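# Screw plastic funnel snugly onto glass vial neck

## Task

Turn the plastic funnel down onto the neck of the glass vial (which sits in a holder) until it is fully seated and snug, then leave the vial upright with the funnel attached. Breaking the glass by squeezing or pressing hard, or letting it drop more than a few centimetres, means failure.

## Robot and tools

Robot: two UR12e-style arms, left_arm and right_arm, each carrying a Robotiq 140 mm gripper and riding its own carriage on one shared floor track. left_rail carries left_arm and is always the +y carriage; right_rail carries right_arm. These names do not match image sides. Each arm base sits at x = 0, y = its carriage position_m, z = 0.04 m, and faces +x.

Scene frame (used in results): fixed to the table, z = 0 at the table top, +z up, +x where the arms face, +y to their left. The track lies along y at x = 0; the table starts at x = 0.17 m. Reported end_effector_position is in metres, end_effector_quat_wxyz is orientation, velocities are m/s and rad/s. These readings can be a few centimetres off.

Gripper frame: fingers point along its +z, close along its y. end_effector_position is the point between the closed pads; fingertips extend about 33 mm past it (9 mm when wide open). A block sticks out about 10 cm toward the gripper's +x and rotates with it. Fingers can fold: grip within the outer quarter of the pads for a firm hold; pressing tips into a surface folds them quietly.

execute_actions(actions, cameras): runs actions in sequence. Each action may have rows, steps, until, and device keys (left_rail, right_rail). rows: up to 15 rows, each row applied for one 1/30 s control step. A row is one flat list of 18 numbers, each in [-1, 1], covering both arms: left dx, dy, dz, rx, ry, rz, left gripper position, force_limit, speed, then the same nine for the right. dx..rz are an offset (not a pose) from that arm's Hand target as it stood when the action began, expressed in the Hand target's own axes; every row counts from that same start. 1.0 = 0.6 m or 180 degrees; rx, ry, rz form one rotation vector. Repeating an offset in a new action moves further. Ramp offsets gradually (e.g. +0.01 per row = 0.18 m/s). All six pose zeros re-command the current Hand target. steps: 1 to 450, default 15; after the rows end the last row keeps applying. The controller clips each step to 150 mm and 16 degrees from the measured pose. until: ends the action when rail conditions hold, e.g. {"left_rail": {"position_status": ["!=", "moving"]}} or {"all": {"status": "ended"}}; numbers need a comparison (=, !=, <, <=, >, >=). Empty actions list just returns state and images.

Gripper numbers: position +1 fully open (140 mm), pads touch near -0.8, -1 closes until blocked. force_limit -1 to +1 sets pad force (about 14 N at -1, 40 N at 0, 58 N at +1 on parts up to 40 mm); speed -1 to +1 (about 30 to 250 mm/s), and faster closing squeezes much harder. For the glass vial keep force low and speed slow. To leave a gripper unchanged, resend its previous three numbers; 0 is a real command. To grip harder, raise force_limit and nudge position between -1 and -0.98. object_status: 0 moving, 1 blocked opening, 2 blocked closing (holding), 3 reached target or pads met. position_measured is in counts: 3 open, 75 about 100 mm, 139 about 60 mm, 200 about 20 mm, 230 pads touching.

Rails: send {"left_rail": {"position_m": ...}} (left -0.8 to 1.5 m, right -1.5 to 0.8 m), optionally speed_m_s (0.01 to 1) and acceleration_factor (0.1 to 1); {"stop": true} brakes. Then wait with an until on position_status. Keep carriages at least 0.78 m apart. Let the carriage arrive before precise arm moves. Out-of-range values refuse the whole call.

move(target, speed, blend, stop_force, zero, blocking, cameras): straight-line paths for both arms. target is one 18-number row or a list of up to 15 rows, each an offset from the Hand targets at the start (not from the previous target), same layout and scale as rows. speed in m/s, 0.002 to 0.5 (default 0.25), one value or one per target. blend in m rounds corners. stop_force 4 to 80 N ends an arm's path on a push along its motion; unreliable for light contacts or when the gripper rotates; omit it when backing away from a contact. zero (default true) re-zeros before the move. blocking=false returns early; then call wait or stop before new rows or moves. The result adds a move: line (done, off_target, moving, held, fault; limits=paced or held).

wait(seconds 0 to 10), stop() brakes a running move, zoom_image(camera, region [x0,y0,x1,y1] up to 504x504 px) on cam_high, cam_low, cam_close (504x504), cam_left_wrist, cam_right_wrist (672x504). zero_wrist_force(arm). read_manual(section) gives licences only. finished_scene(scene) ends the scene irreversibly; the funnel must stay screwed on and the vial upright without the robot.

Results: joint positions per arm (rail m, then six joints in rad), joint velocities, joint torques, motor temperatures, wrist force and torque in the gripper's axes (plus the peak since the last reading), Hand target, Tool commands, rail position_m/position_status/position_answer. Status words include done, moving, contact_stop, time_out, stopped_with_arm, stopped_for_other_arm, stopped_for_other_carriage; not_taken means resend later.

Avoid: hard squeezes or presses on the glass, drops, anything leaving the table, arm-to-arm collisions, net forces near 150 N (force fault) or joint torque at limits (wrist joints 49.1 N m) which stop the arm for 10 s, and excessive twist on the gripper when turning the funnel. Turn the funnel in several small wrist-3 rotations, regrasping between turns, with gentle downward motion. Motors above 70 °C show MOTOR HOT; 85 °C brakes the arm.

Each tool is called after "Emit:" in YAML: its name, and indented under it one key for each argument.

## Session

Emit:
execute_actions:
  actions: []

Scene clock: 0.00 s.
left_arm: end_effector_position=(+0.3563, +0.4786, +0.5790) position_measured=3 object_status=3 end_effector_quat_wxyz=(+0.000, +0.000, +1.000, +0.000) | right_arm: end_effector_position=(+0.3563, -0.3214, +0.5790) position_measured=3 object_status=3 end_effector_quat_wxyz=(+0.000, +0.000, +1.000, +0.000)
Joint positions: left_arm=[0.4 -0.28 -2.157 1.821 -1.235 -1.571 -0.281] | right_arm=[-0.4 -0.28 -2.157 1.821 -1.235 -1.571 -0.281]
Joint velocities: within noise
Joint torques (N m): no reading
Motor temperatures (°C): left_arm=[32 34 35 36 38 37] | right_arm=[33 29 34 39 35 38]
Wrist force (N): no reading
Wrist torque (N m): no reading
Wrist force, peak (N): no reading
Hand target: left_arm +0.3563, +0.4786, +0.5790; +0.000, +0.000, +1.000, +0.000 | right_arm +0.3563, -0.3214, +0.5790; +0.000, +0.000, +1.000, +0.000
Tool commands: left_gripper/position=+1.0 left_gripper/force_limit=+1.0 left_gripper/speed=+1.0 right_gripper/position=+1.0 right_gripper/force_limit=+1.0 right_gripper/speed=+1.0
left_rail: position_m=0.400 position_status=done
right_rail: position_m=-0.400 position_status=done

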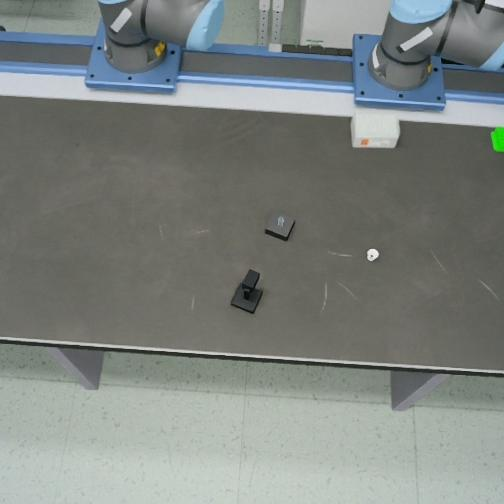

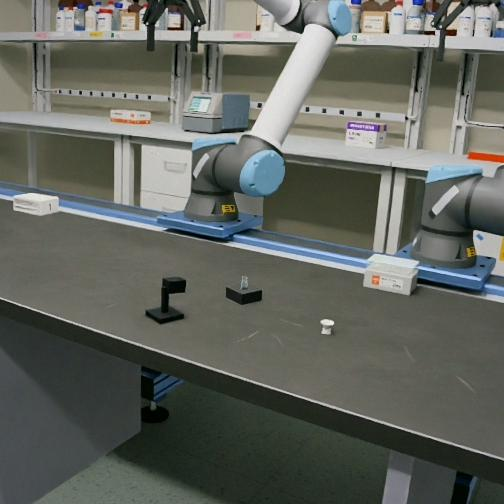

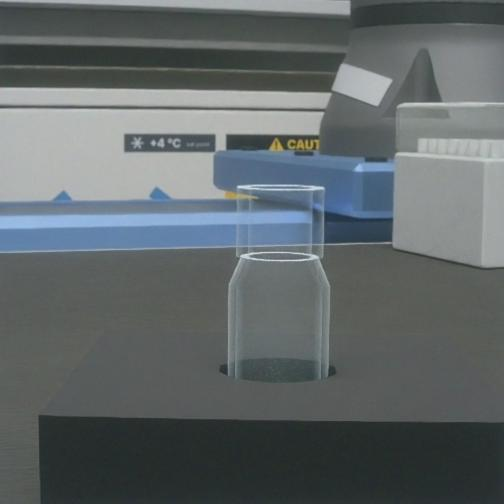

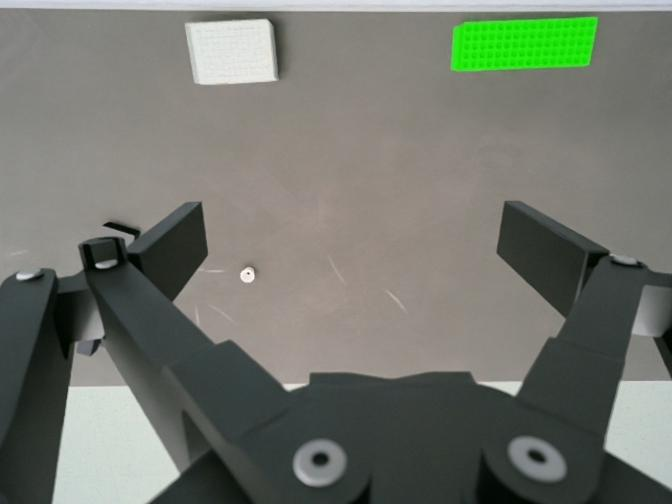

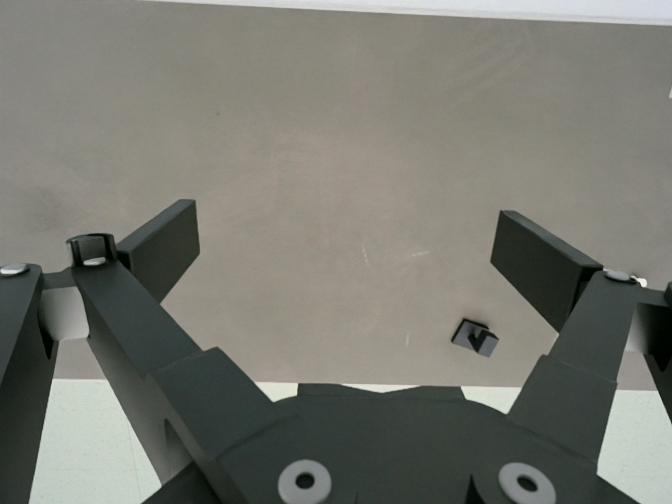

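Emit:
move:
  target: [-0.373,-0.264,0.55,0,0,0,0.0,-1,-1,0,0,0,0,0,0,1,1,1]
  cameras: ["cam_left_wrist"]

Scene clock: 4.30 s.
left_arm: end_effector_position=(+0.5802, +0.3202, +0.2490) position_measured=129 object_status=0 end_effector_quat_wxyz=(+0.000, +0.000, +1.000, +0.000) | right_arm: end_effector_position=(+0.3563, -0.3214, +0.5790) position_measured=3 object_status=3 end_effector_quat_wxyz=(+0.000, +0.000, +1.000, +0.000)
Joint positions: left_arm=[0.4 -0.439 -1.702 2.133 -2.001 -1.571 -0.439] | right_arm=[-0.4 -0.28 -2.157 1.821 -1.235 -1.571 -0.281]
Joint velocities: within noise
Joint torques (N m): left_arm=[4.16 -14.86 -52.96 -7.29 -2.8 -2.22] | right_arm=[-3.34 3.01 -42.22 -4.02 0.26 0.07]
Motor temperatures (°C): left_arm=[32 34 35 36 38 37] | right_arm=[33 29 34 39 35 38]
Wrist force (N): left_arm=[-0.1 0.9 0.0] | right_arm=[0.5 -0.1 -0.7]
Wrist torque (N m): left_arm=[0.25 -0.02 0.01] | right_arm=[-0.02 -0.10 0.00]
Wrist force, peak (N): left_arm=[1.9 1.4 -2.5] | right_arm=[-0.3 0.0 -0.9]
Hand target: left_arm +0.5802, +0.3202, +0.2490; +0.000, +0.000, +1.000, +0.000 | right_arm +0.3563, -0.3214, +0.5790; +0.000, +0.000, +1.000, +0.000
Off the commanded pose: left_arm 0.000 m, 0 deg | right_arm 0.000 m, 0 deg.
left_rail: position_m=0.400 position_status=done
right_rail: position_m=-0.400 position_status=done
move: done
Images, in order (width x height): cam_left_wrist 672x504.

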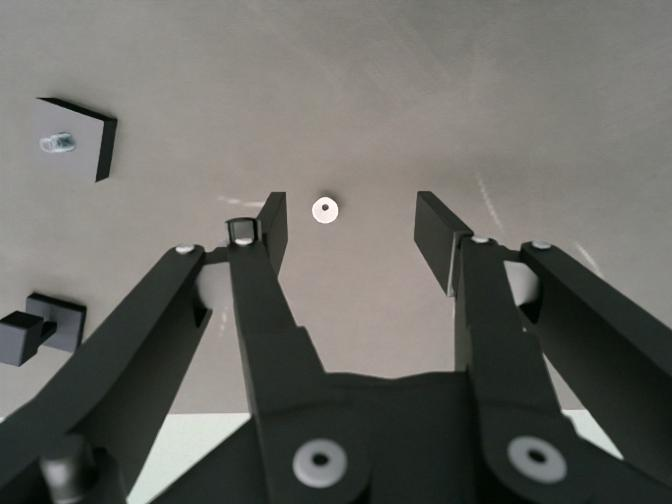

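Emit:
move:
  target: [-0.085,-0.037,0.217,0,0,0,-0.2,-1,-1,0,0,0,0,0,0,1,1,1]
  speed: 0.15
  cameras: ["cam_left_wrist"]

Scene clock: 7.50 s.
left_arm: end_effector_position=(+0.6311, +0.2980, +0.1188) position_measured=154 object_status=3 end_effector_quat_wxyz=(+0.000, +0.000, +1.000, +0.000) | right_arm: end_effector_position=(+0.3563, -0.3214, +0.5790) position_measured=3 object_status=3 end_effector_quat_wxyz=(+0.000, +0.000, +1.000, +0.000)
Joint positions: left_arm=[0.4 -0.436 -1.472 2.178 -2.277 -1.571 -0.436] | right_arm=[-0.4 -0.28 -2.157 1.821 -1.235 -1.571 -0.28]
Joint velocities: within noise
Joint torques (N m): left_arm=[9.21 -33.14 -48.87 -7.87 1.34 1.94] | right_arm=[-3.08 3.77 -40.83 -3.45 0.49 0]
Motor temperatures (°C): left_arm=[32 34 35 36 38 37] | right_arm=[33 29 34 39 35 38]
Wrist force (N): left_arm=[-0.2 1.3 -0.2] | right_arm=[0.1 -0.1 0.1]
Wrist torque (N m): left_arm=[0.31 0.04 0.04] | right_arm=[-0.01 -0.02 0.00]
Wrist force, peak (N): left_arm=[0.2 1.2 -2.7] | right_arm=[0.6 0.4 -0.9]
Hand target: left_arm +0.6312, +0.2980, +0.1188; +0.000, +0.000, +1.000, +0.000 | right_arm +0.3563, -0.3214, +0.5790; +0.000, +0.000, +1.000, +0.000
Off the commanded pose: left_arm 0.000 m, 0 deg | right_arm 0.000 m, 0 deg.
left_rail: position_m=0.400 position_status=done
right_rail: position_m=-0.400 position_status=done
move: done
Images, in order (width x height): cam_left_wrist 672x504.

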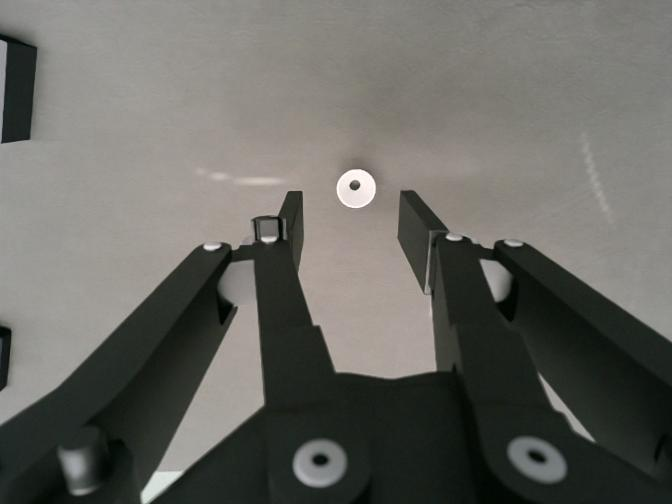

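Emit:
move:
  target: [0,0.0042,0.1293,0,0,0,-0.2,-1,-1,0,0,0,0,0,0,1,1,1]
  speed: 0.1
  stop_force: 8
  cameras: ["cam_left_wrist"]

Scene clock: 10.00 s.
left_arm: end_effector_position=(+0.6312, +0.3005, +0.0412) position_measured=154 object_status=3 end_effector_quat_wxyz=(+0.000, +0.000, +1.000, +0.000) | right_arm: end_effector_position=(+0.3563, -0.3214, +0.5790) position_measured=3 object_status=3 end_effector_quat_wxyz=(+0.000, +0.000, +1.000, +0.000)
Joint positions: left_arm=[0.4 -0.432 -1.361 2.234 -2.444 -1.571 -0.432] | right_arm=[-0.4 -0.28 -2.157 1.821 -1.235 -1.571 -0.28]
Joint velocities: within noise
Joint torques (N m): left_arm=[8.49 -34.95 -22.52 -6.95 -3.16 1.36] | right_arm=[-2.96 5.55 -39.84 -3.07 0.23 -0.03]
Motor temperatures (°C): left_arm=[32 34 35 36 38 37] | right_arm=[33 29 34 39 35 38]
Wrist force (N): left_arm=[0.0 1.1 -0.3] | right_arm=[0.7 0.2 -0.2]
Wrist torque (N m): left_arm=[0.28 -0.04 0.01] | right_arm=[0.04 -0.15 0.00]
Wrist force, peak (N): left_arm=[-0.5 0.7 -2.1] | right_arm=[0.0 -0.3 -0.9]
Hand target: left_arm +0.6312, +0.3005, +0.0413; +0.000, +0.000, +1.000, +0.000 | right_arm +0.3563, -0.3214, +0.5790; +0.000, +0.000, +1.000, +0.000
Off the commanded pose: left_arm 0.000 m, 0 deg | right_arm 0.000 m, 0 deg.
left_rail: position_m=0.400 position_status=done
right_rail: position_m=-0.400 position_status=done
move: done
Images, in order (width x height): cam_left_wrist 672x504.

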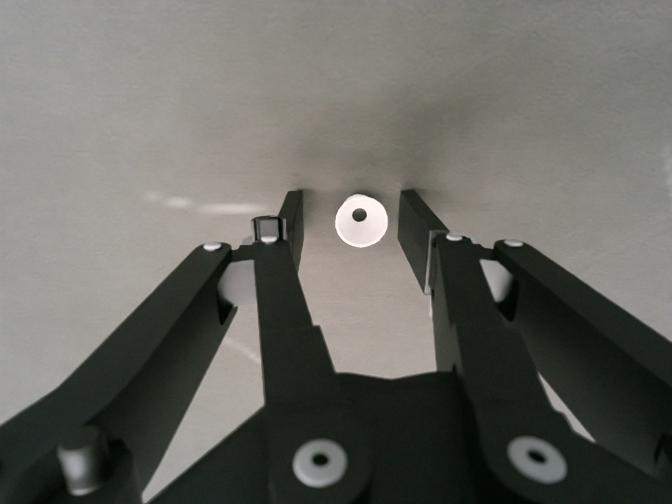

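Emit:
move:
  target: [0.0035,0.007,0.0008,0,0,0,-0.2,-1,-1,0,0,0,0,0,0,1,1,1]
  speed: 0.05
  cameras: []

Emit:
execute_actions:
  actions:
    - {"rows":[[0,0,0,0,0,0,-1,-1,-1,0,0,0,0,0,0,1,1,1]],"steps":60}
  cameras: ["cam_left_wrist"]

Scene clock: 12.37 s.
left_arm: end_effector_position=(+0.6291, +0.3046, +0.0408) position_measured=154 object_status=3 end_effector_quat_wxyz=(+0.000, +0.000, +1.000, +0.000) | right_arm: end_effector_position=(+0.3563, -0.3214, +0.5790) position_measured=3 object_status=3 end_effector_quat_wxyz=(+0.000, +0.000, +1.000, +0.000)
Joint positions: left_arm=[0.4 -0.428 -1.364 2.239 -2.447 -1.571 -0.428] | right_arm=[-0.4 -0.28 -2.157 1.821 -1.235 -1.571 -0.28]
Joint velocities: within noise
Joint torques (N m): left_arm=[9.76 -74.79 -20.41 -7.47 -2.83 1.76] | right_arm=[-3.12 5.08 -38.95 -2.63 0.29 -0.02]
Motor temperatures (°C): left_arm=[32 34 35 36 38 37] | right_arm=[33 29 34 39 35 38]
Wrist force (N): left_arm=[0.0 0.7 -0.1] | right_arm=[0.1 -0.1 -0.7]
Wrist torque (N m): left_arm=[0.18 -0.04 0.01] | right_arm=[-0.01 -0.03 0.00]
Wrist force, peak (N): left_arm=[-0.2 1.7 -0.5] | right_arm=[0.4 0.5 -0.8]
Hand target: left_arm +0.6291, +0.3047, +0.0408; +0.000, +0.000, +1.000, +0.000 | right_arm +0.3563, -0.3214, +0.5790; +0.000, +0.000, +1.000, +0.000
Off the commanded pose: left_arm 0.000 m, 0 deg | right_arm 0.000 m, 0 deg.
left_rail: position_m=0.400 position_status=done
right_rail: position_m=-0.400 position_status=done
move: done
No camera images: "cameras" was empty.

Scene clock: 14.57 s.
left_arm: end_effector_position=(+0.6291, +0.3047, +0.0408) position_measured=194 object_status=2 end_effector_quat_wxyz=(+0.000, +0.000, +1.000, +0.000) | right_arm: end_effector_position=(+0.3563, -0.3214, +0.5790) position_measured=3 object_status=3 end_effector_quat_wxyz=(+0.000, +0.000, +1.000, +0.000)
Joint positions: left_arm=[0.4 -0.428 -1.364 2.239 -2.447 -1.571 -0.428] | right_arm=[-0.4 -0.28 -2.157 1.821 -1.235 -1.571 -0.28]
Joint velocities: within noise
Joint torques (N m): left_arm=[9.85 -68.19 -26.77 -5.87 -3.38 1.63] | right_arm=[-3.75 6.75 -39.45 -2.24 0.25 0.04]
Motor temperatures (°C): left_arm=[32 34 35 36 38 37] | right_arm=[33 29 34 39 35 38]
Wrist force (N): left_arm=[0.1 0.9 -2.1] | right_arm=[0.2 0.0 0.1]
Wrist torque (N m): left_arm=[0.21 -0.04 0.01] | right_arm=[-0.01 -0.04 0.00]
Wrist force, peak (N): left_arm=[-0.1 1.1 -2.8] | right_arm=[0.5 0.3 -1.0]
Hand target: left_arm +0.6291, +0.3047, +0.0408; +0.000, +0.000, +1.000, +0.000 | right_arm +0.3563, -0.3214, +0.5790; +0.000, +0.000, +1.000, +0.000
Off the commanded pose: left_arm 0.000 m, 0 deg | right_arm 0.000 m, 0 deg.
left_rail: position_m=0.400 position_status=done
right_rail: position_m=-0.400 position_status=done
Images, in order (width x height): cam_left_wrist 672x504.

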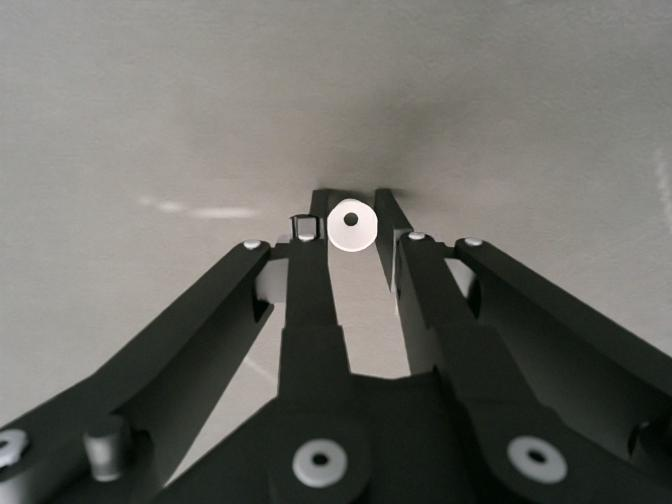

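Emit:
move:
  target:
    - [0,0,-0.2,0,0,0,-1,-1,-1,0,0,0,0,0,0,1,1,1]
    - [0.05,-0.2,-0.2,0,0,-0.9,-1,-1,-1,0,0,0,0,0,0,1,1,1]
    - [0.105,-0.391,-0.2,0,0,0.2,-1,-1,-1,0,0,0,0,0,0,1,1,1]
  speed: [0.1,0.5,0.5]
  blend: 0.02
  cameras: ["cam_close","cam_left_wrist"]

Scene clock: 23.20 s.
left_arm: end_effector_position=(+0.5668, +0.0708, +0.1608) position_measured=194 object_status=2 end_effector_quat_wxyz=(-0.015, +0.370, +0.928, -0.031) | right_arm: end_effector_position=(+0.3563, -0.3214, +0.5790) position_measured=3 object_status=3 end_effector_quat_wxyz=(+0.000, +0.000, +1.000, +0.000)
Joint positions: left_arm=[0.4 -0.758 -1.484 2.1 -2.182 -1.64 -6.283] | right_arm=[-0.4 -0.28 -2.157 1.821 -1.235 -1.571 -0.28]
Joint velocities: within noise
Joint torques (N m): left_arm=[8.53 -30.12 -49.89 -3.28 -3.51 -2.81] | right_arm=[-3.46 6.98 -39.96 -2.17 0.26 0.01]
Motor temperatures (°C): left_arm=[32 34 35 36 38 37] | right_arm=[33 29 34 39 35 38]
Wrist force (N): left_arm=[0.3 1.3 -0.6] | right_arm=[0.1 -0.1 -0.6]
Wrist torque (N m): left_arm=[0.30 -0.09 0.03] | right_arm=[-0.02 -0.02 0.00]
Wrist force, peak (N): left_arm=[-0.2 0.9 -3.0] | right_arm=[0.7 0.2 -0.9]
Hand target: left_arm +0.5661, +0.0701, +0.1608; +0.000, +0.309, +0.951, +0.000 | right_arm +0.3563, -0.3214, +0.5790; +0.000, +0.000, +1.000, +0.000
Off the commanded pose: left_arm 0.001 m, 8 deg | right_arm 0.000 m, 0 deg.
left_rail: position_m=0.400 position_status=done
right_rail: position_m=-0.400 position_status=done
joint sent to its limit (left arm) — joint 7 (wrist 3), lower limit.
move: off_target (left_arm)
Images, in order (width x height): cam_close 504x504, cam_left_wrist 672x504.

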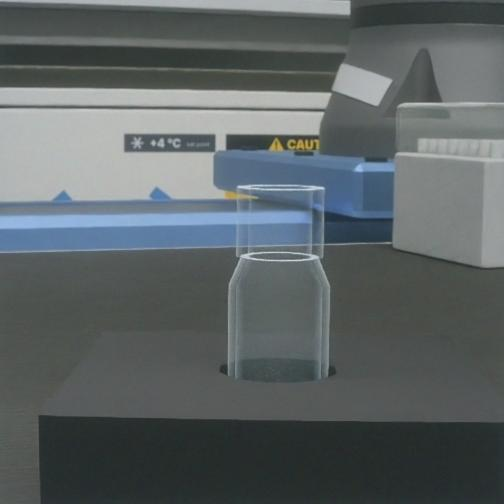

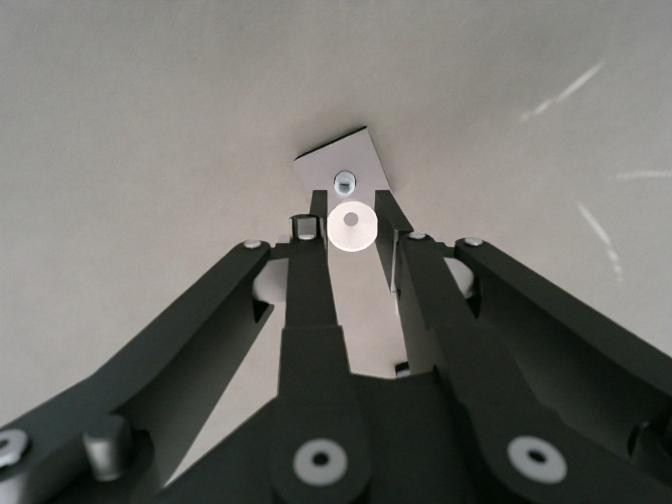

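Emit:
move:
  target: [0,0,0,0,0,0.08,-1,-1,-1,0,0,0,0,0,0,1,1,1]
  cameras: ["cam_close","cam_left_wrist"]

Emit:
zoom_image:
  camera: "cam_left_wrist"
  region: [250, 100, 450, 300]

Scene clock: 24.63 s.
left_arm: end_effector_position=(+0.5661, +0.0701, +0.1608) position_measured=194 object_status=2 end_effector_quat_wxyz=(+0.000, +0.426, +0.905, +0.000) | right_arm: end_effector_position=(+0.3563, -0.3214, +0.5790) position_measured=3 object_status=3 end_effector_quat_wxyz=(+0.000, +0.000, +1.000, +0.000)
Joint positions: left_arm=[0.4 -0.797 -1.497 2.113 -2.187 -1.571 -6.2] | right_arm=[-0.4 -0.28 -2.157 1.821 -1.235 -1.571 -0.281]
Joint velocities: within noise
Joint torques (N m): left_arm=[-7.78 -71.52 -28.04 -7.3 2.74 1.92] | right_arm=[-3.64 6.68 -40.39 -2.11 0.44 -0.25]
Motor temperatures (°C): left_arm=[32 34 35 36 38 37] | right_arm=[33 29 34 39 35 38]
Wrist force (N): left_arm=[0.3 0.8 0.0] | right_arm=[0.2 0.3 -0.5]
Wrist torque (N m): left_arm=[0.20 -0.07 0.03] | right_arm=[0.06 -0.04 0.00]
Wrist force, peak (N): left_arm=[-0.4 1.6 -0.2] | right_arm=[0.8 0.3 -0.6]
Hand target: left_arm +0.5661, +0.0701, +0.1608; +0.000, +0.426, +0.905, +0.000 | right_arm +0.3563, -0.3214, +0.5790; +0.000, +0.000, +1.000, +0.000
Off the commanded pose: left_arm 0.000 m, 0 deg | right_arm 0.000 m, 0 deg.
left_rail: position_m=0.400 position_status=done
right_rail: position_m=-0.400 position_status=done
move: done
Images, in order (width x height): cam_close 504x504, cam_left_wrist 672x504.

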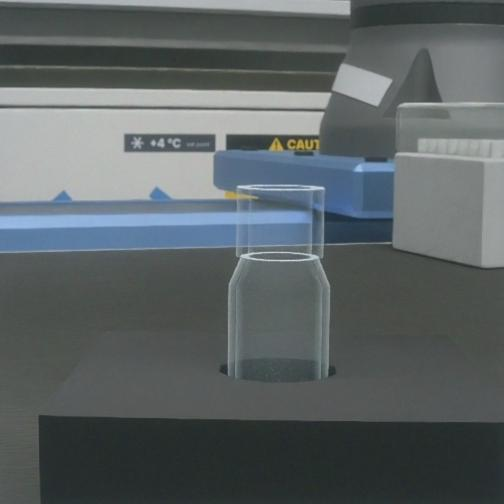

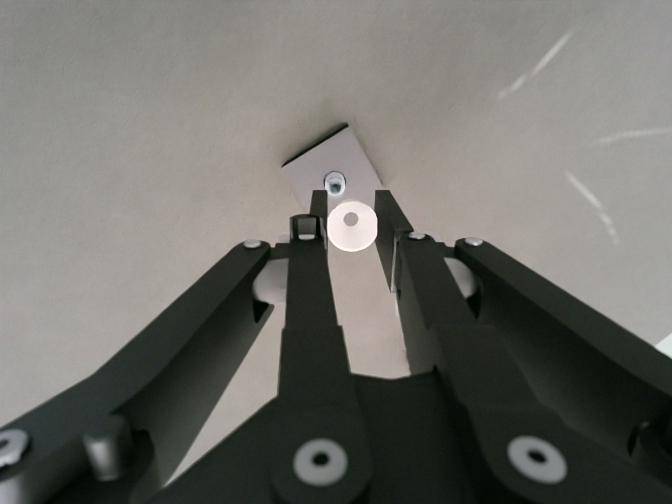

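Scaled by 2.520 from the camera's 672x504 image, which has a finer 960x720 frame.

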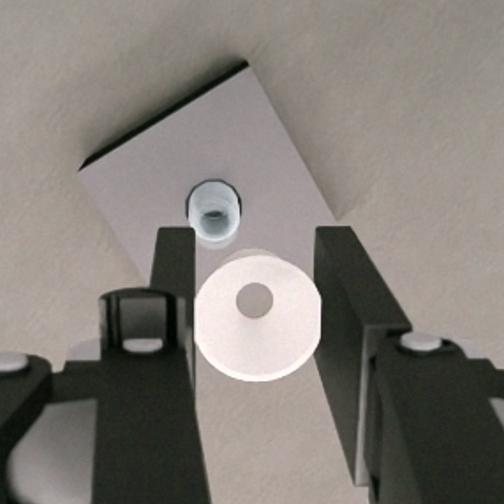

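Emit:
move:
  target: [-0.0067,-0.0103,0.0917,0,0,0,-1,-1,-1,0,0,0,0,0,0,1,1,1]
  speed: 0.1
  cameras: ["cam_close","cam_left_wrist"]

Emit:
zoom_image:
  camera: "cam_left_wrist"
  region: [250, 100, 450, 300]

Scene clock: 26.97 s.
left_arm: end_effector_position=(+0.5639, +0.0630, +0.1058) position_measured=194 object_status=2 end_effector_quat_wxyz=(+0.000, +0.426, +0.905, +0.000) | right_arm: end_effector_position=(+0.3563, -0.3214, +0.5790) position_measured=3 object_status=3 end_effector_quat_wxyz=(+0.000, +0.000, +1.000, +0.000)
Joint positions: left_arm=[0.4 -0.807 -1.428 2.157 -2.3 -1.571 -6.211] | right_arm=[-0.4 -0.28 -2.157 1.821 -1.235 -1.571 -0.28]
Joint velocities: within noise
Joint torques (N m): left_arm=[-7.53 -32.34 -25.43 -7.14 1.03 -2.59] | right_arm=[-3.89 7.57 -40.52 -2.09 0.21 -0.02]
Motor temperatures (°C): left_arm=[32 34 35 36 38 37] | right_arm=[33 29 34 39 35 38]
Wrist force (N): left_arm=[0.3 0.9 0.0] | right_arm=[-0.3 0.1 -0.4]
Wrist torque (N m): left_arm=[0.19 -0.08 0.01] | right_arm=[0.02 0.06 -0.01]
Wrist force, peak (N): left_arm=[0.0 0.9 1.7] | right_arm=[0.4 0.1 -0.9]
Hand target: left_arm +0.5639, +0.0630, +0.1058; +0.000, +0.426, +0.905, +0.000 | right_arm +0.3563, -0.3214, +0.5790; +0.000, +0.000, +1.000, +0.000
Off the commanded pose: left_arm 0.000 m, 0 deg | right_arm 0.000 m, 0 deg.
left_rail: position_m=0.400 position_status=done
right_rail: position_m=-0.400 position_status=done
move: done
Images, in order (width x height): cam_close 504x504, cam_left_wrist 672x504.

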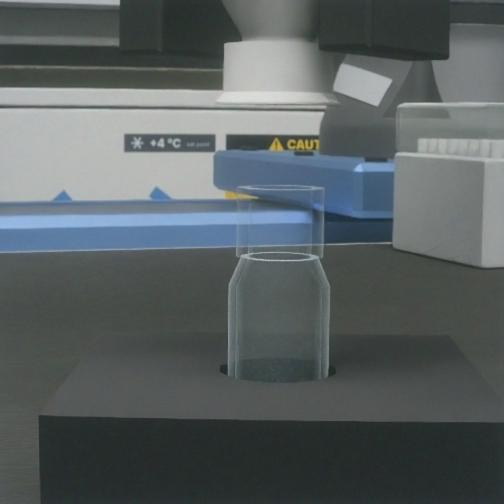

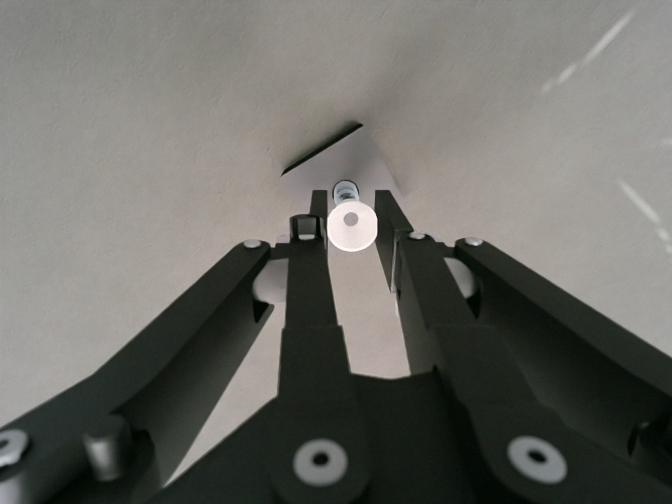

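Scaled by 2.520 from the camera's 672x504 image, which has a finer 960x720 frame.

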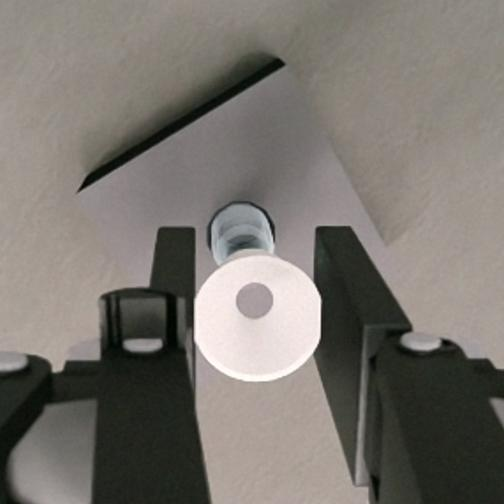

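Emit:
move:
  target: [0.0015,-0.0013,0.0247,0,0,0,-1,-1,-1,0,0,0,0,0,0,1,1,1]
  speed: 0.015
  stop_force: 4
  cameras: ["cam_close","cam_left_wrist"]

Scene clock: 29.63 s.
left_arm: end_effector_position=(+0.5627, +0.0632, +0.0909) position_measured=194 object_status=2 end_effector_quat_wxyz=(+0.000, +0.426, +0.905, +0.000) | right_arm: end_effector_position=(+0.3563, -0.3214, +0.5790) position_measured=3 object_status=3 end_effector_quat_wxyz=(+0.000, +0.000, +1.000, +0.000)
Joint positions: left_arm=[0.4 -0.808 -1.41 2.17 -2.331 -1.571 -6.212] | right_arm=[-0.4 -0.28 -2.157 1.821 -1.235 -1.571 -0.281]
Joint velocities: within noise
Joint torques (N m): left_arm=[-8.33 -31.07 -24.93 -7.04 0.99 -2.48] | right_arm=[-3.77 6.84 -41.22 -2.2 0.31 0]
Motor temperatures (°C): left_arm=[32 34 35 36 38 37] | right_arm=[33 29 34 39 35 38]
Wrist force (N): left_arm=[-0.2 0.9 -0.3] | right_arm=[0.0 -0.1 0.0]
Wrist torque (N m): left_arm=[0.19 0.02 0.01] | right_arm=[-0.02 -0.01 0.00]
Wrist force, peak (N): left_arm=[-0.2 0.8 -1.7] | right_arm=[0.7 0.4 -0.7]
Hand target: left_arm +0.5627, +0.0632, +0.0909; +0.000, +0.426, +0.905, +0.000 | right_arm +0.3563, -0.3214, +0.5790; +0.000, +0.000, +1.000, +0.000
Off the commanded pose: left_arm 0.000 m, 0 deg | right_arm 0.000 m, 0 deg.
left_rail: position_m=0.400 position_status=done
right_rail: position_m=-0.400 position_status=done
move: done
Images, in order (width x height): cam_close 504x504, cam_left_wrist 672x504.

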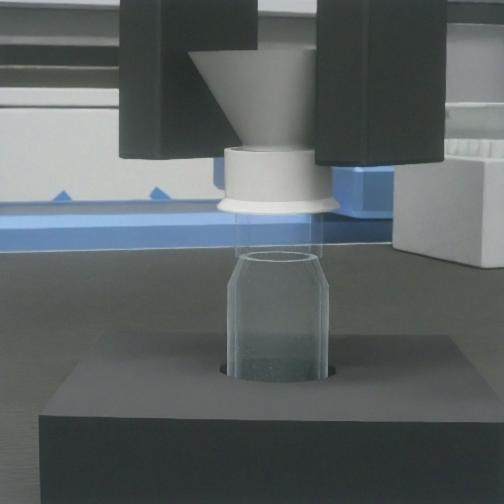

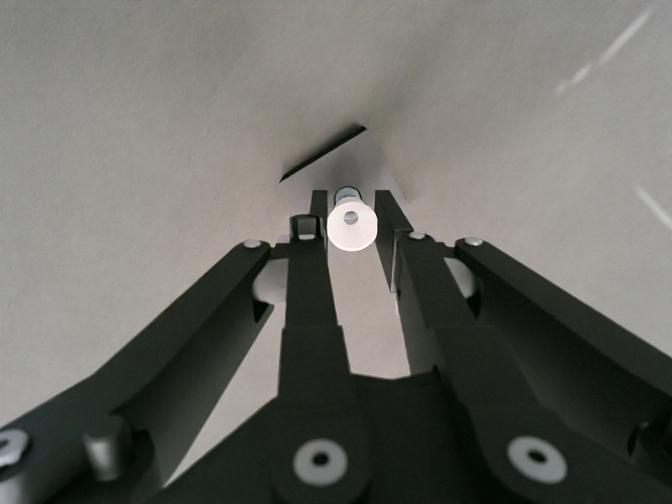

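Emit:
move:
  target:
    - [0,0,0.0012,0,0,0.4,-1,-1,-1,0,0,0,0,0,0,1,1,1]
    - [0,0,0.0022,0,0,0.8,-1,-1,-1,0,0,0,0,0,0,1,1,1]
  speed: 0.25
  cameras: ["cam_close","cam_left_wrist"]

Scene clock: 36.37 s.
left_arm: end_effector_position=(+0.5627, +0.0633, +0.0896) position_measured=194 object_status=2 end_effector_quat_wxyz=(+0.000, +0.992, -0.125, +0.000) | right_arm: end_effector_position=(+0.3563, -0.3214, +0.5790) position_measured=3 object_status=3 end_effector_quat_wxyz=(+0.000, +0.000, +1.000, +0.000)
Joint positions: left_arm=[0.4 -0.808 -1.408 2.171 -2.334 -1.571 -3.698] | right_arm=[-0.4 -0.28 -2.157 1.821 -1.235 -1.571 -0.281]
Joint velocities: within noise
Joint torques (N m): left_arm=[9.58 -33 -45.95 -4.26 -3.52 1.77] | right_arm=[-3.52 6.6 -41.43 -2.09 0.26 -0.14]
Motor temperatures (°C): left_arm=[32 34 35 36 38 37] | right_arm=[33 29 34 39 35 38]
Wrist force (N): left_arm=[-0.2 0.5 -0.2] | right_arm=[-0.2 -0.3 -0.3]
Wrist torque (N m): left_arm=[0.14 0.04 0.01] | right_arm=[-0.06 0.05 -0.01]
Wrist force, peak (N): left_arm=[-0.6 1.4 -0.4] | right_arm=[0.3 -0.2 -1.0]
Hand target: left_arm +0.5627, +0.0632, +0.0896; +0.000, +0.992, -0.125, +0.000 | right_arm +0.3563, -0.3214, +0.5790; +0.000, +0.000, +1.000, +0.000
Off the commanded pose: left_arm 0.000 m, 0 deg | right_arm 0.000 m, 0 deg.
left_rail: position_m=0.400 position_status=done
right_rail: position_m=-0.400 position_status=done
move: done
Images, in order (width x height): cam_close 504x504, cam_left_wrist 672x504.

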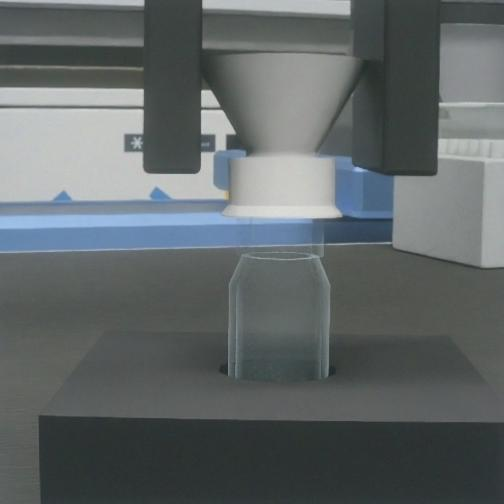

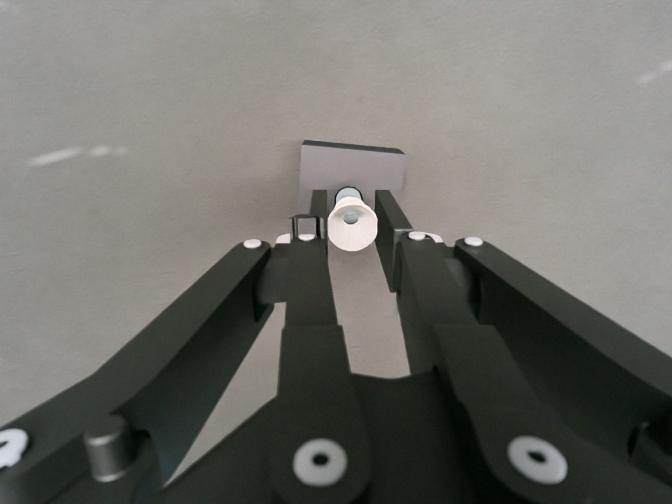

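Emit:
move:
  target:
    - [0,0,0.0007,0,0,0.4,-1,-1,-1,0,0,0,0,0,0,1,1,1]
    - [0,0,0.0014,0,0,0.8,-1,-1,-1,0,0,0,0,0,0,1,1,1]
  speed: 0.25
  cameras: ["cam_close","cam_left_wrist"]

Emit:
move:
  target:
    - [0,0,0.0007,0,0,0.4,-1,-1,-1,0,0,0,0,0,0,1,1,1]
    - [0,0,0.0014,0,0,0.8,-1,-1,-1,0,0,0,0,0,0,1,1,1]
  speed: 0.25
  cameras: ["cam_close"]

Scene clock: 43.57 s.
left_arm: end_effector_position=(+0.5627, +0.0633, +0.0887) position_measured=194 object_status=2 end_effector_quat_wxyz=(+0.000, -0.187, +0.982, +0.000) | right_arm: end_effector_position=(+0.3563, -0.3214, +0.5790) position_measured=3 object_status=3 end_effector_quat_wxyz=(+0.000, +0.000, +1.000, +0.000)
Joint positions: left_arm=[0.4 -0.808 -1.407 2.172 -2.336 -1.571 -1.185] | right_arm=[-0.4 -0.28 -2.157 1.821 -1.235 -1.571 -0.28]
Joint velocities: within noise
Joint torques (N m): left_arm=[10 -34.03 -46.86 -3.81 -3.48 1.9] | right_arm=[-3.48 7.4 -42.13 -1.99 0.39 -0.18]
Motor temperatures (°C): left_arm=[32 34 35 36 38 37] | right_arm=[33 29 34 39 35 38]
Wrist force (N): left_arm=[-0.2 0.7 -0.3] | right_arm=[0.0 0.2 0.1]
Wrist torque (N m): left_arm=[0.17 0.05 0.02] | right_arm=[0.05 -0.01 0.00]
Wrist force, peak (N): left_arm=[-0.8 1.4 -0.3] | right_arm=[0.1 0.0 -1.0]
Hand target: left_arm +0.5627, +0.0632, +0.0888; +0.000, -0.187, +0.982, +0.000 | right_arm +0.3563, -0.3214, +0.5790; +0.000, +0.000, +1.000, +0.000
Off the commanded pose: left_arm 0.000 m, 0 deg | right_arm 0.000 m, 0 deg.
left_rail: position_m=0.400 position_status=done
right_rail: position_m=-0.400 position_status=done
move: done
Images, in order (width x height): cam_close 504x504, cam_left_wrist 672x504.

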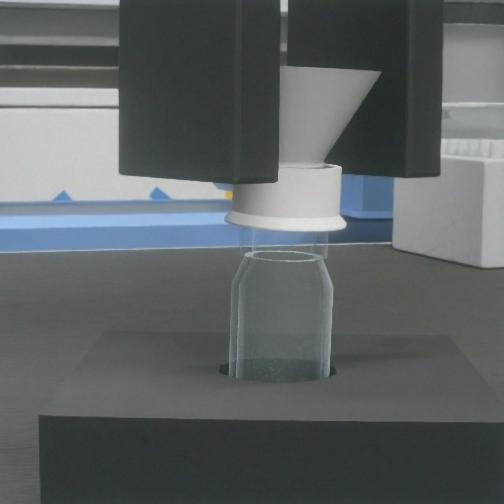

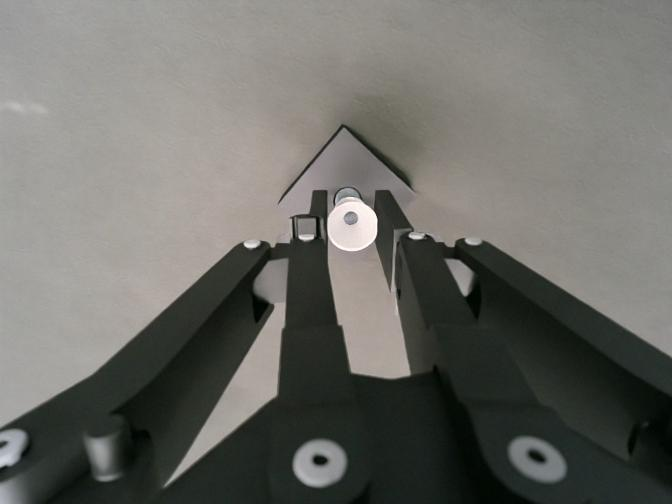

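Scene clock: 49.77 s.
left_arm: end_effector_position=(+0.5627, +0.0633, +0.0879) position_measured=194 object_status=2 end_effector_quat_wxyz=(+0.000, +0.876, +0.482, +0.000) | right_arm: end_effector_position=(+0.3563, -0.3214, +0.5790) position_measured=3 object_status=3 end_effector_quat_wxyz=(+0.000, +0.000, +1.000, +0.000)
Joint positions: left_arm=[0.4 -0.808 -1.406 2.173 -2.338 -1.571 1.328] | right_arm=[-0.4 -0.28 -2.157 1.821 -1.235 -1.571 -0.281]
Joint velocities: within noise
Joint torques (N m): left_arm=[9.57 -33.62 -46.02 -3.63 -3.41 2.28] | right_arm=[-5.71 6.82 -42.42 -2.35 0.56 -0.12]
Motor temperatures (°C): left_arm=[32 34 35 36 38 37] | right_arm=[33 29 34 39 35 38]
Wrist force (N): left_arm=[0.2 0.5 -0.4] | right_arm=[0.0 0.3 -0.4]
Wrist torque (N m): left_arm=[0.10 -0.05 0.00] | right_arm=[0.06 -0.01 0.01]
Wrist force, peak (N): left_arm=[0.4 1.4 -0.2] | right_arm=[1.0 -0.2 -0.3]
Hand target: left_arm +0.5627, +0.0632, +0.0879; +0.000, +0.876, +0.482, +0.000 | right_arm +0.3563, -0.3214, +0.5790; +0.000, +0.000, +1.000, +0.000
Off the commanded pose: left_arm 0.000 m, 0 deg | right_arm 0.000 m, 0 deg.
left_rail: position_m=0.400 position_status=done
right_rail: position_m=-0.400 position_status=done
move: done
Images, in order (width x height): cam_close 504x504.

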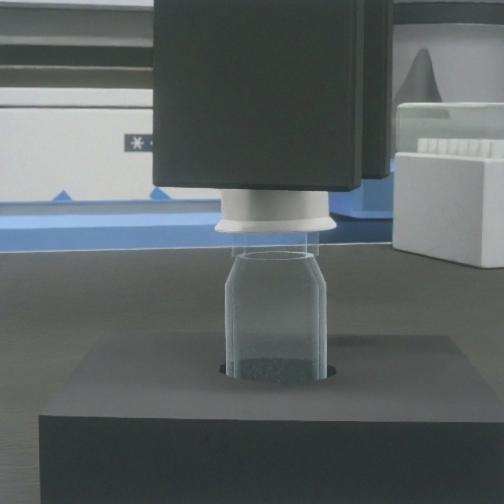

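Emit:
move:
  target:
    - [0,0,0.0009,0,0,0.4,-1,-1,-1,0,0,0,0,0,0,1,1,1]
    - [0,0,0.0018,0,0,0.8,-1,-1,-1,0,0,0,0,0,0,1,1,1]
  speed: 0.25
  cameras: ["cam_close"]

Emit:
move:
  target:
    - [0,0,0.0008,0,0,0.35,-1,-1,-1,0,0,0,0,0,0,1,1,1]
    - [0,0,0.0016,0,0,0.7,-1,-1,-1,0,0,0,0,0,0,1,1,1]
  speed: 0.25
  cameras: ["cam_close"]

Emit:
execute_actions:
  actions:
    - {"rows":[[0,0,0,0,0,0,-0.35,-1,-1,0,0,0,0,0,0,1,1,1]],"steps":35}
  cameras: ["cam_close","cam_left_wrist"]

Scene clock: 56.77 s.
left_arm: end_effector_position=(+0.5627, +0.0633, +0.0868) position_measured=194 object_status=2 end_effector_quat_wxyz=(+0.000, +0.729, -0.685, +0.000) | right_arm: end_effector_position=(+0.3563, -0.3214, +0.5790) position_measured=3 object_status=3 end_effector_quat_wxyz=(+0.000, +0.000, +1.000, +0.000)
Joint positions: left_arm=[0.4 -0.808 -1.404 2.173 -2.34 -1.571 3.841] | right_arm=[-0.4 -0.28 -2.157 1.821 -1.235 -1.571 -0.281]
Joint velocities: within noise
Joint torques (N m): left_arm=[9.94 -33 -45.83 -4.26 -3.55 1.45] | right_arm=[-4.45 6.81 -42.74 -1.87 0.46 -0.2]
Motor temperatures (°C): left_arm=[32 34 35 36 38 37] | right_arm=[33 29 34 39 35 38]
Wrist force (N): left_arm=[-0.1 0.8 -0.6] | right_arm=[0.6 0.3 0.2]
Wrist torque (N m): left_arm=[0.17 0.05 0.01] | right_arm=[0.07 -0.12 0.00]
Wrist force, peak (N): left_arm=[-0.1 1.3 -1.2] | right_arm=[0.8 0.8 -0.1]
Hand target: left_arm +0.5627, +0.0632, +0.0869; +0.000, +0.729, -0.685, +0.000 | right_arm +0.3563, -0.3214, +0.5790; +0.000, +0.000, +1.000, +0.000
Off the commanded pose: left_arm 0.000 m, 0 deg | right_arm 0.000 m, 0 deg.
left_rail: position_m=0.400 position_status=done
right_rail: position_m=-0.400 position_status=done
move: done
Images, in order (width x height): cam_close 504x504.

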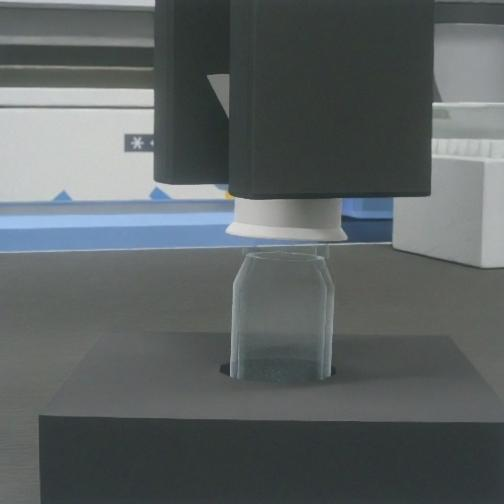

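Scene clock: 62.30 s.
left_arm: end_effector_position=(+0.5627, +0.0633, +0.0859) position_measured=194 object_status=2 end_effector_quat_wxyz=(+0.000, +0.279, +0.960, +0.000) | right_arm: end_effector_position=(+0.3563, -0.3214, +0.5790) position_measured=3 object_status=3 end_effector_quat_wxyz=(+0.000, +0.000, +1.000, +0.000)
Joint positions: left_arm=[0.4 -0.808 -1.403 2.174 -2.342 -1.571 6.04] | right_arm=[-0.4 -0.28 -2.157 1.821 -1.235 -1.571 -0.28]
Joint velocities: within noise
Joint torques (N m): left_arm=[9.19 -31.86 -45 -3.88 -3.42 1.93] | right_arm=[-4.83 6.5 -43.69 -2.28 0.34 -0.11]
Motor temperatures (°C): left_arm=[32 34 35 36 38 37] | right_arm=[33 29 34 39 35 38]
Wrist force (N): left_arm=[0.6 0.9 -3.0] | right_arm=[0.3 0.0 -0.5]
Wrist torque (N m): left_arm=[0.20 -0.10 0.02] | right_arm=[0.00 -0.07 0.00]
Wrist force, peak (N): left_arm=[0.1 1.2 -3.0] | right_arm=[0.8 -0.5 -0.4]
Hand target: left_arm +0.5627, +0.0632, +0.0859; +0.000, +0.279, +0.960, +0.000 | right_arm +0.3563, -0.3214, +0.5790; +0.000, +0.000, +1.000, +0.000
Off the commanded pose: left_arm 0.000 m, 0 deg | right_arm 0.000 m, 0 deg.
left_rail: position_m=0.400 position_status=done
right_rail: position_m=-0.400 position_status=done
move: done
Images, in order (width x height): cam_close 504x504.

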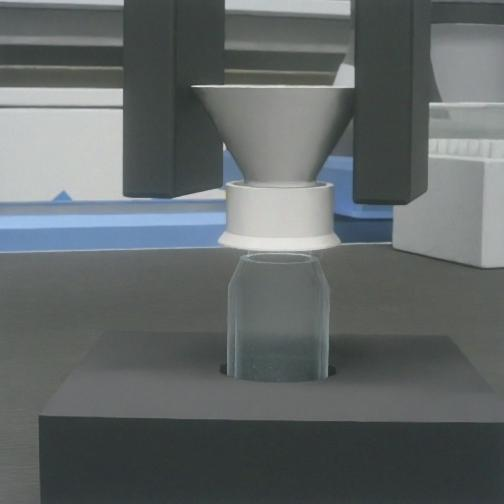

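Scene clock: 63.67 s.
left_arm: end_effector_position=(+0.5627, +0.0632, +0.0859) position_measured=173 object_status=3 end_effector_quat_wxyz=(+0.000, +0.279, +0.960, +0.000) | right_arm: end_effector_position=(+0.3563, -0.3214, +0.5790) position_measured=3 object_status=3 end_effector_quat_wxyz=(+0.000, +0.000, +1.000, +0.000)
Joint positions: left_arm=[0.4 -0.808 -1.403 2.174 -2.342 -1.571 6.041] | right_arm=[-0.4 -0.28 -2.157 1.821 -1.235 -1.571 -0.28]
Joint velocities: within noise
Joint torques (N m): left_arm=[8.89 -40.97 -43.93 -3.34 -3.02 1.12] | right_arm=[-5.37 6.95 -43.28 -2.21 0.59 -0.03]
Motor temperatures (°C): left_arm=[32 34 35 36 38 37] | right_arm=[33 29 34 39 35 38]
Wrist force (N): left_arm=[-0.2 1.0 -0.1] | right_arm=[0.3 0.6 -0.1]
Wrist torque (N m): left_arm=[0.24 0.03 0.02] | right_arm=[0.14 -0.06 0.00]
Wrist force, peak (N): left_arm=[0.3 1.0 -2.9] | right_arm=[0.7 -0.2 -0.5]
Hand target: left_arm +0.5627, +0.0632, +0.0859; +0.000, +0.279, +0.960, +0.000 | right_arm +0.3563, -0.3214, +0.5790; +0.000, +0.000, +1.000, +0.000
Off the commanded pose: left_arm 0.000 m, 0 deg | right_arm 0.000 m, 0 deg.
left_rail: position_m=0.400 position_status=done
right_rail: position_m=-0.400 position_status=done
Images, in order (width x height): cam_close 504x504, cam_left_wrist 672x504.

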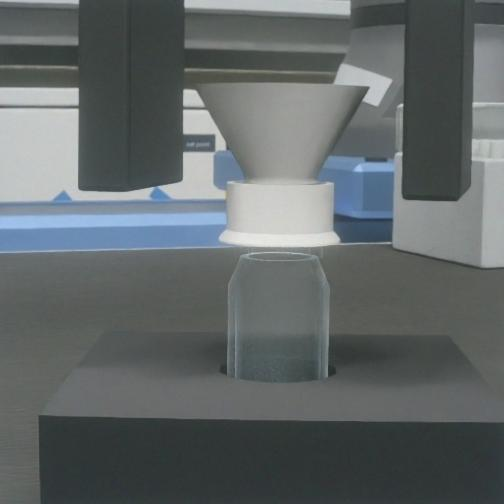

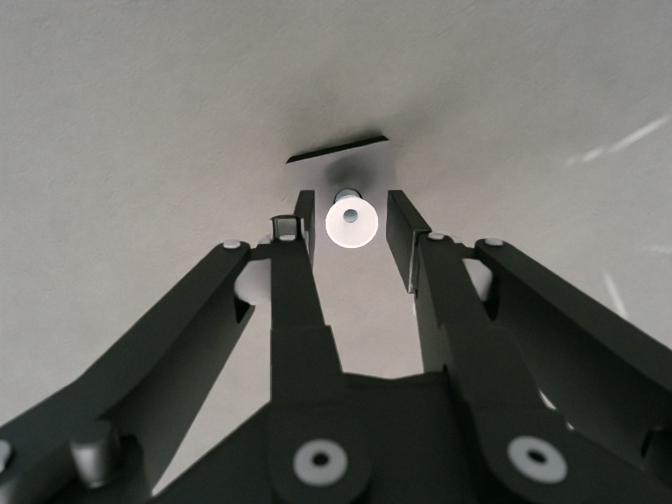

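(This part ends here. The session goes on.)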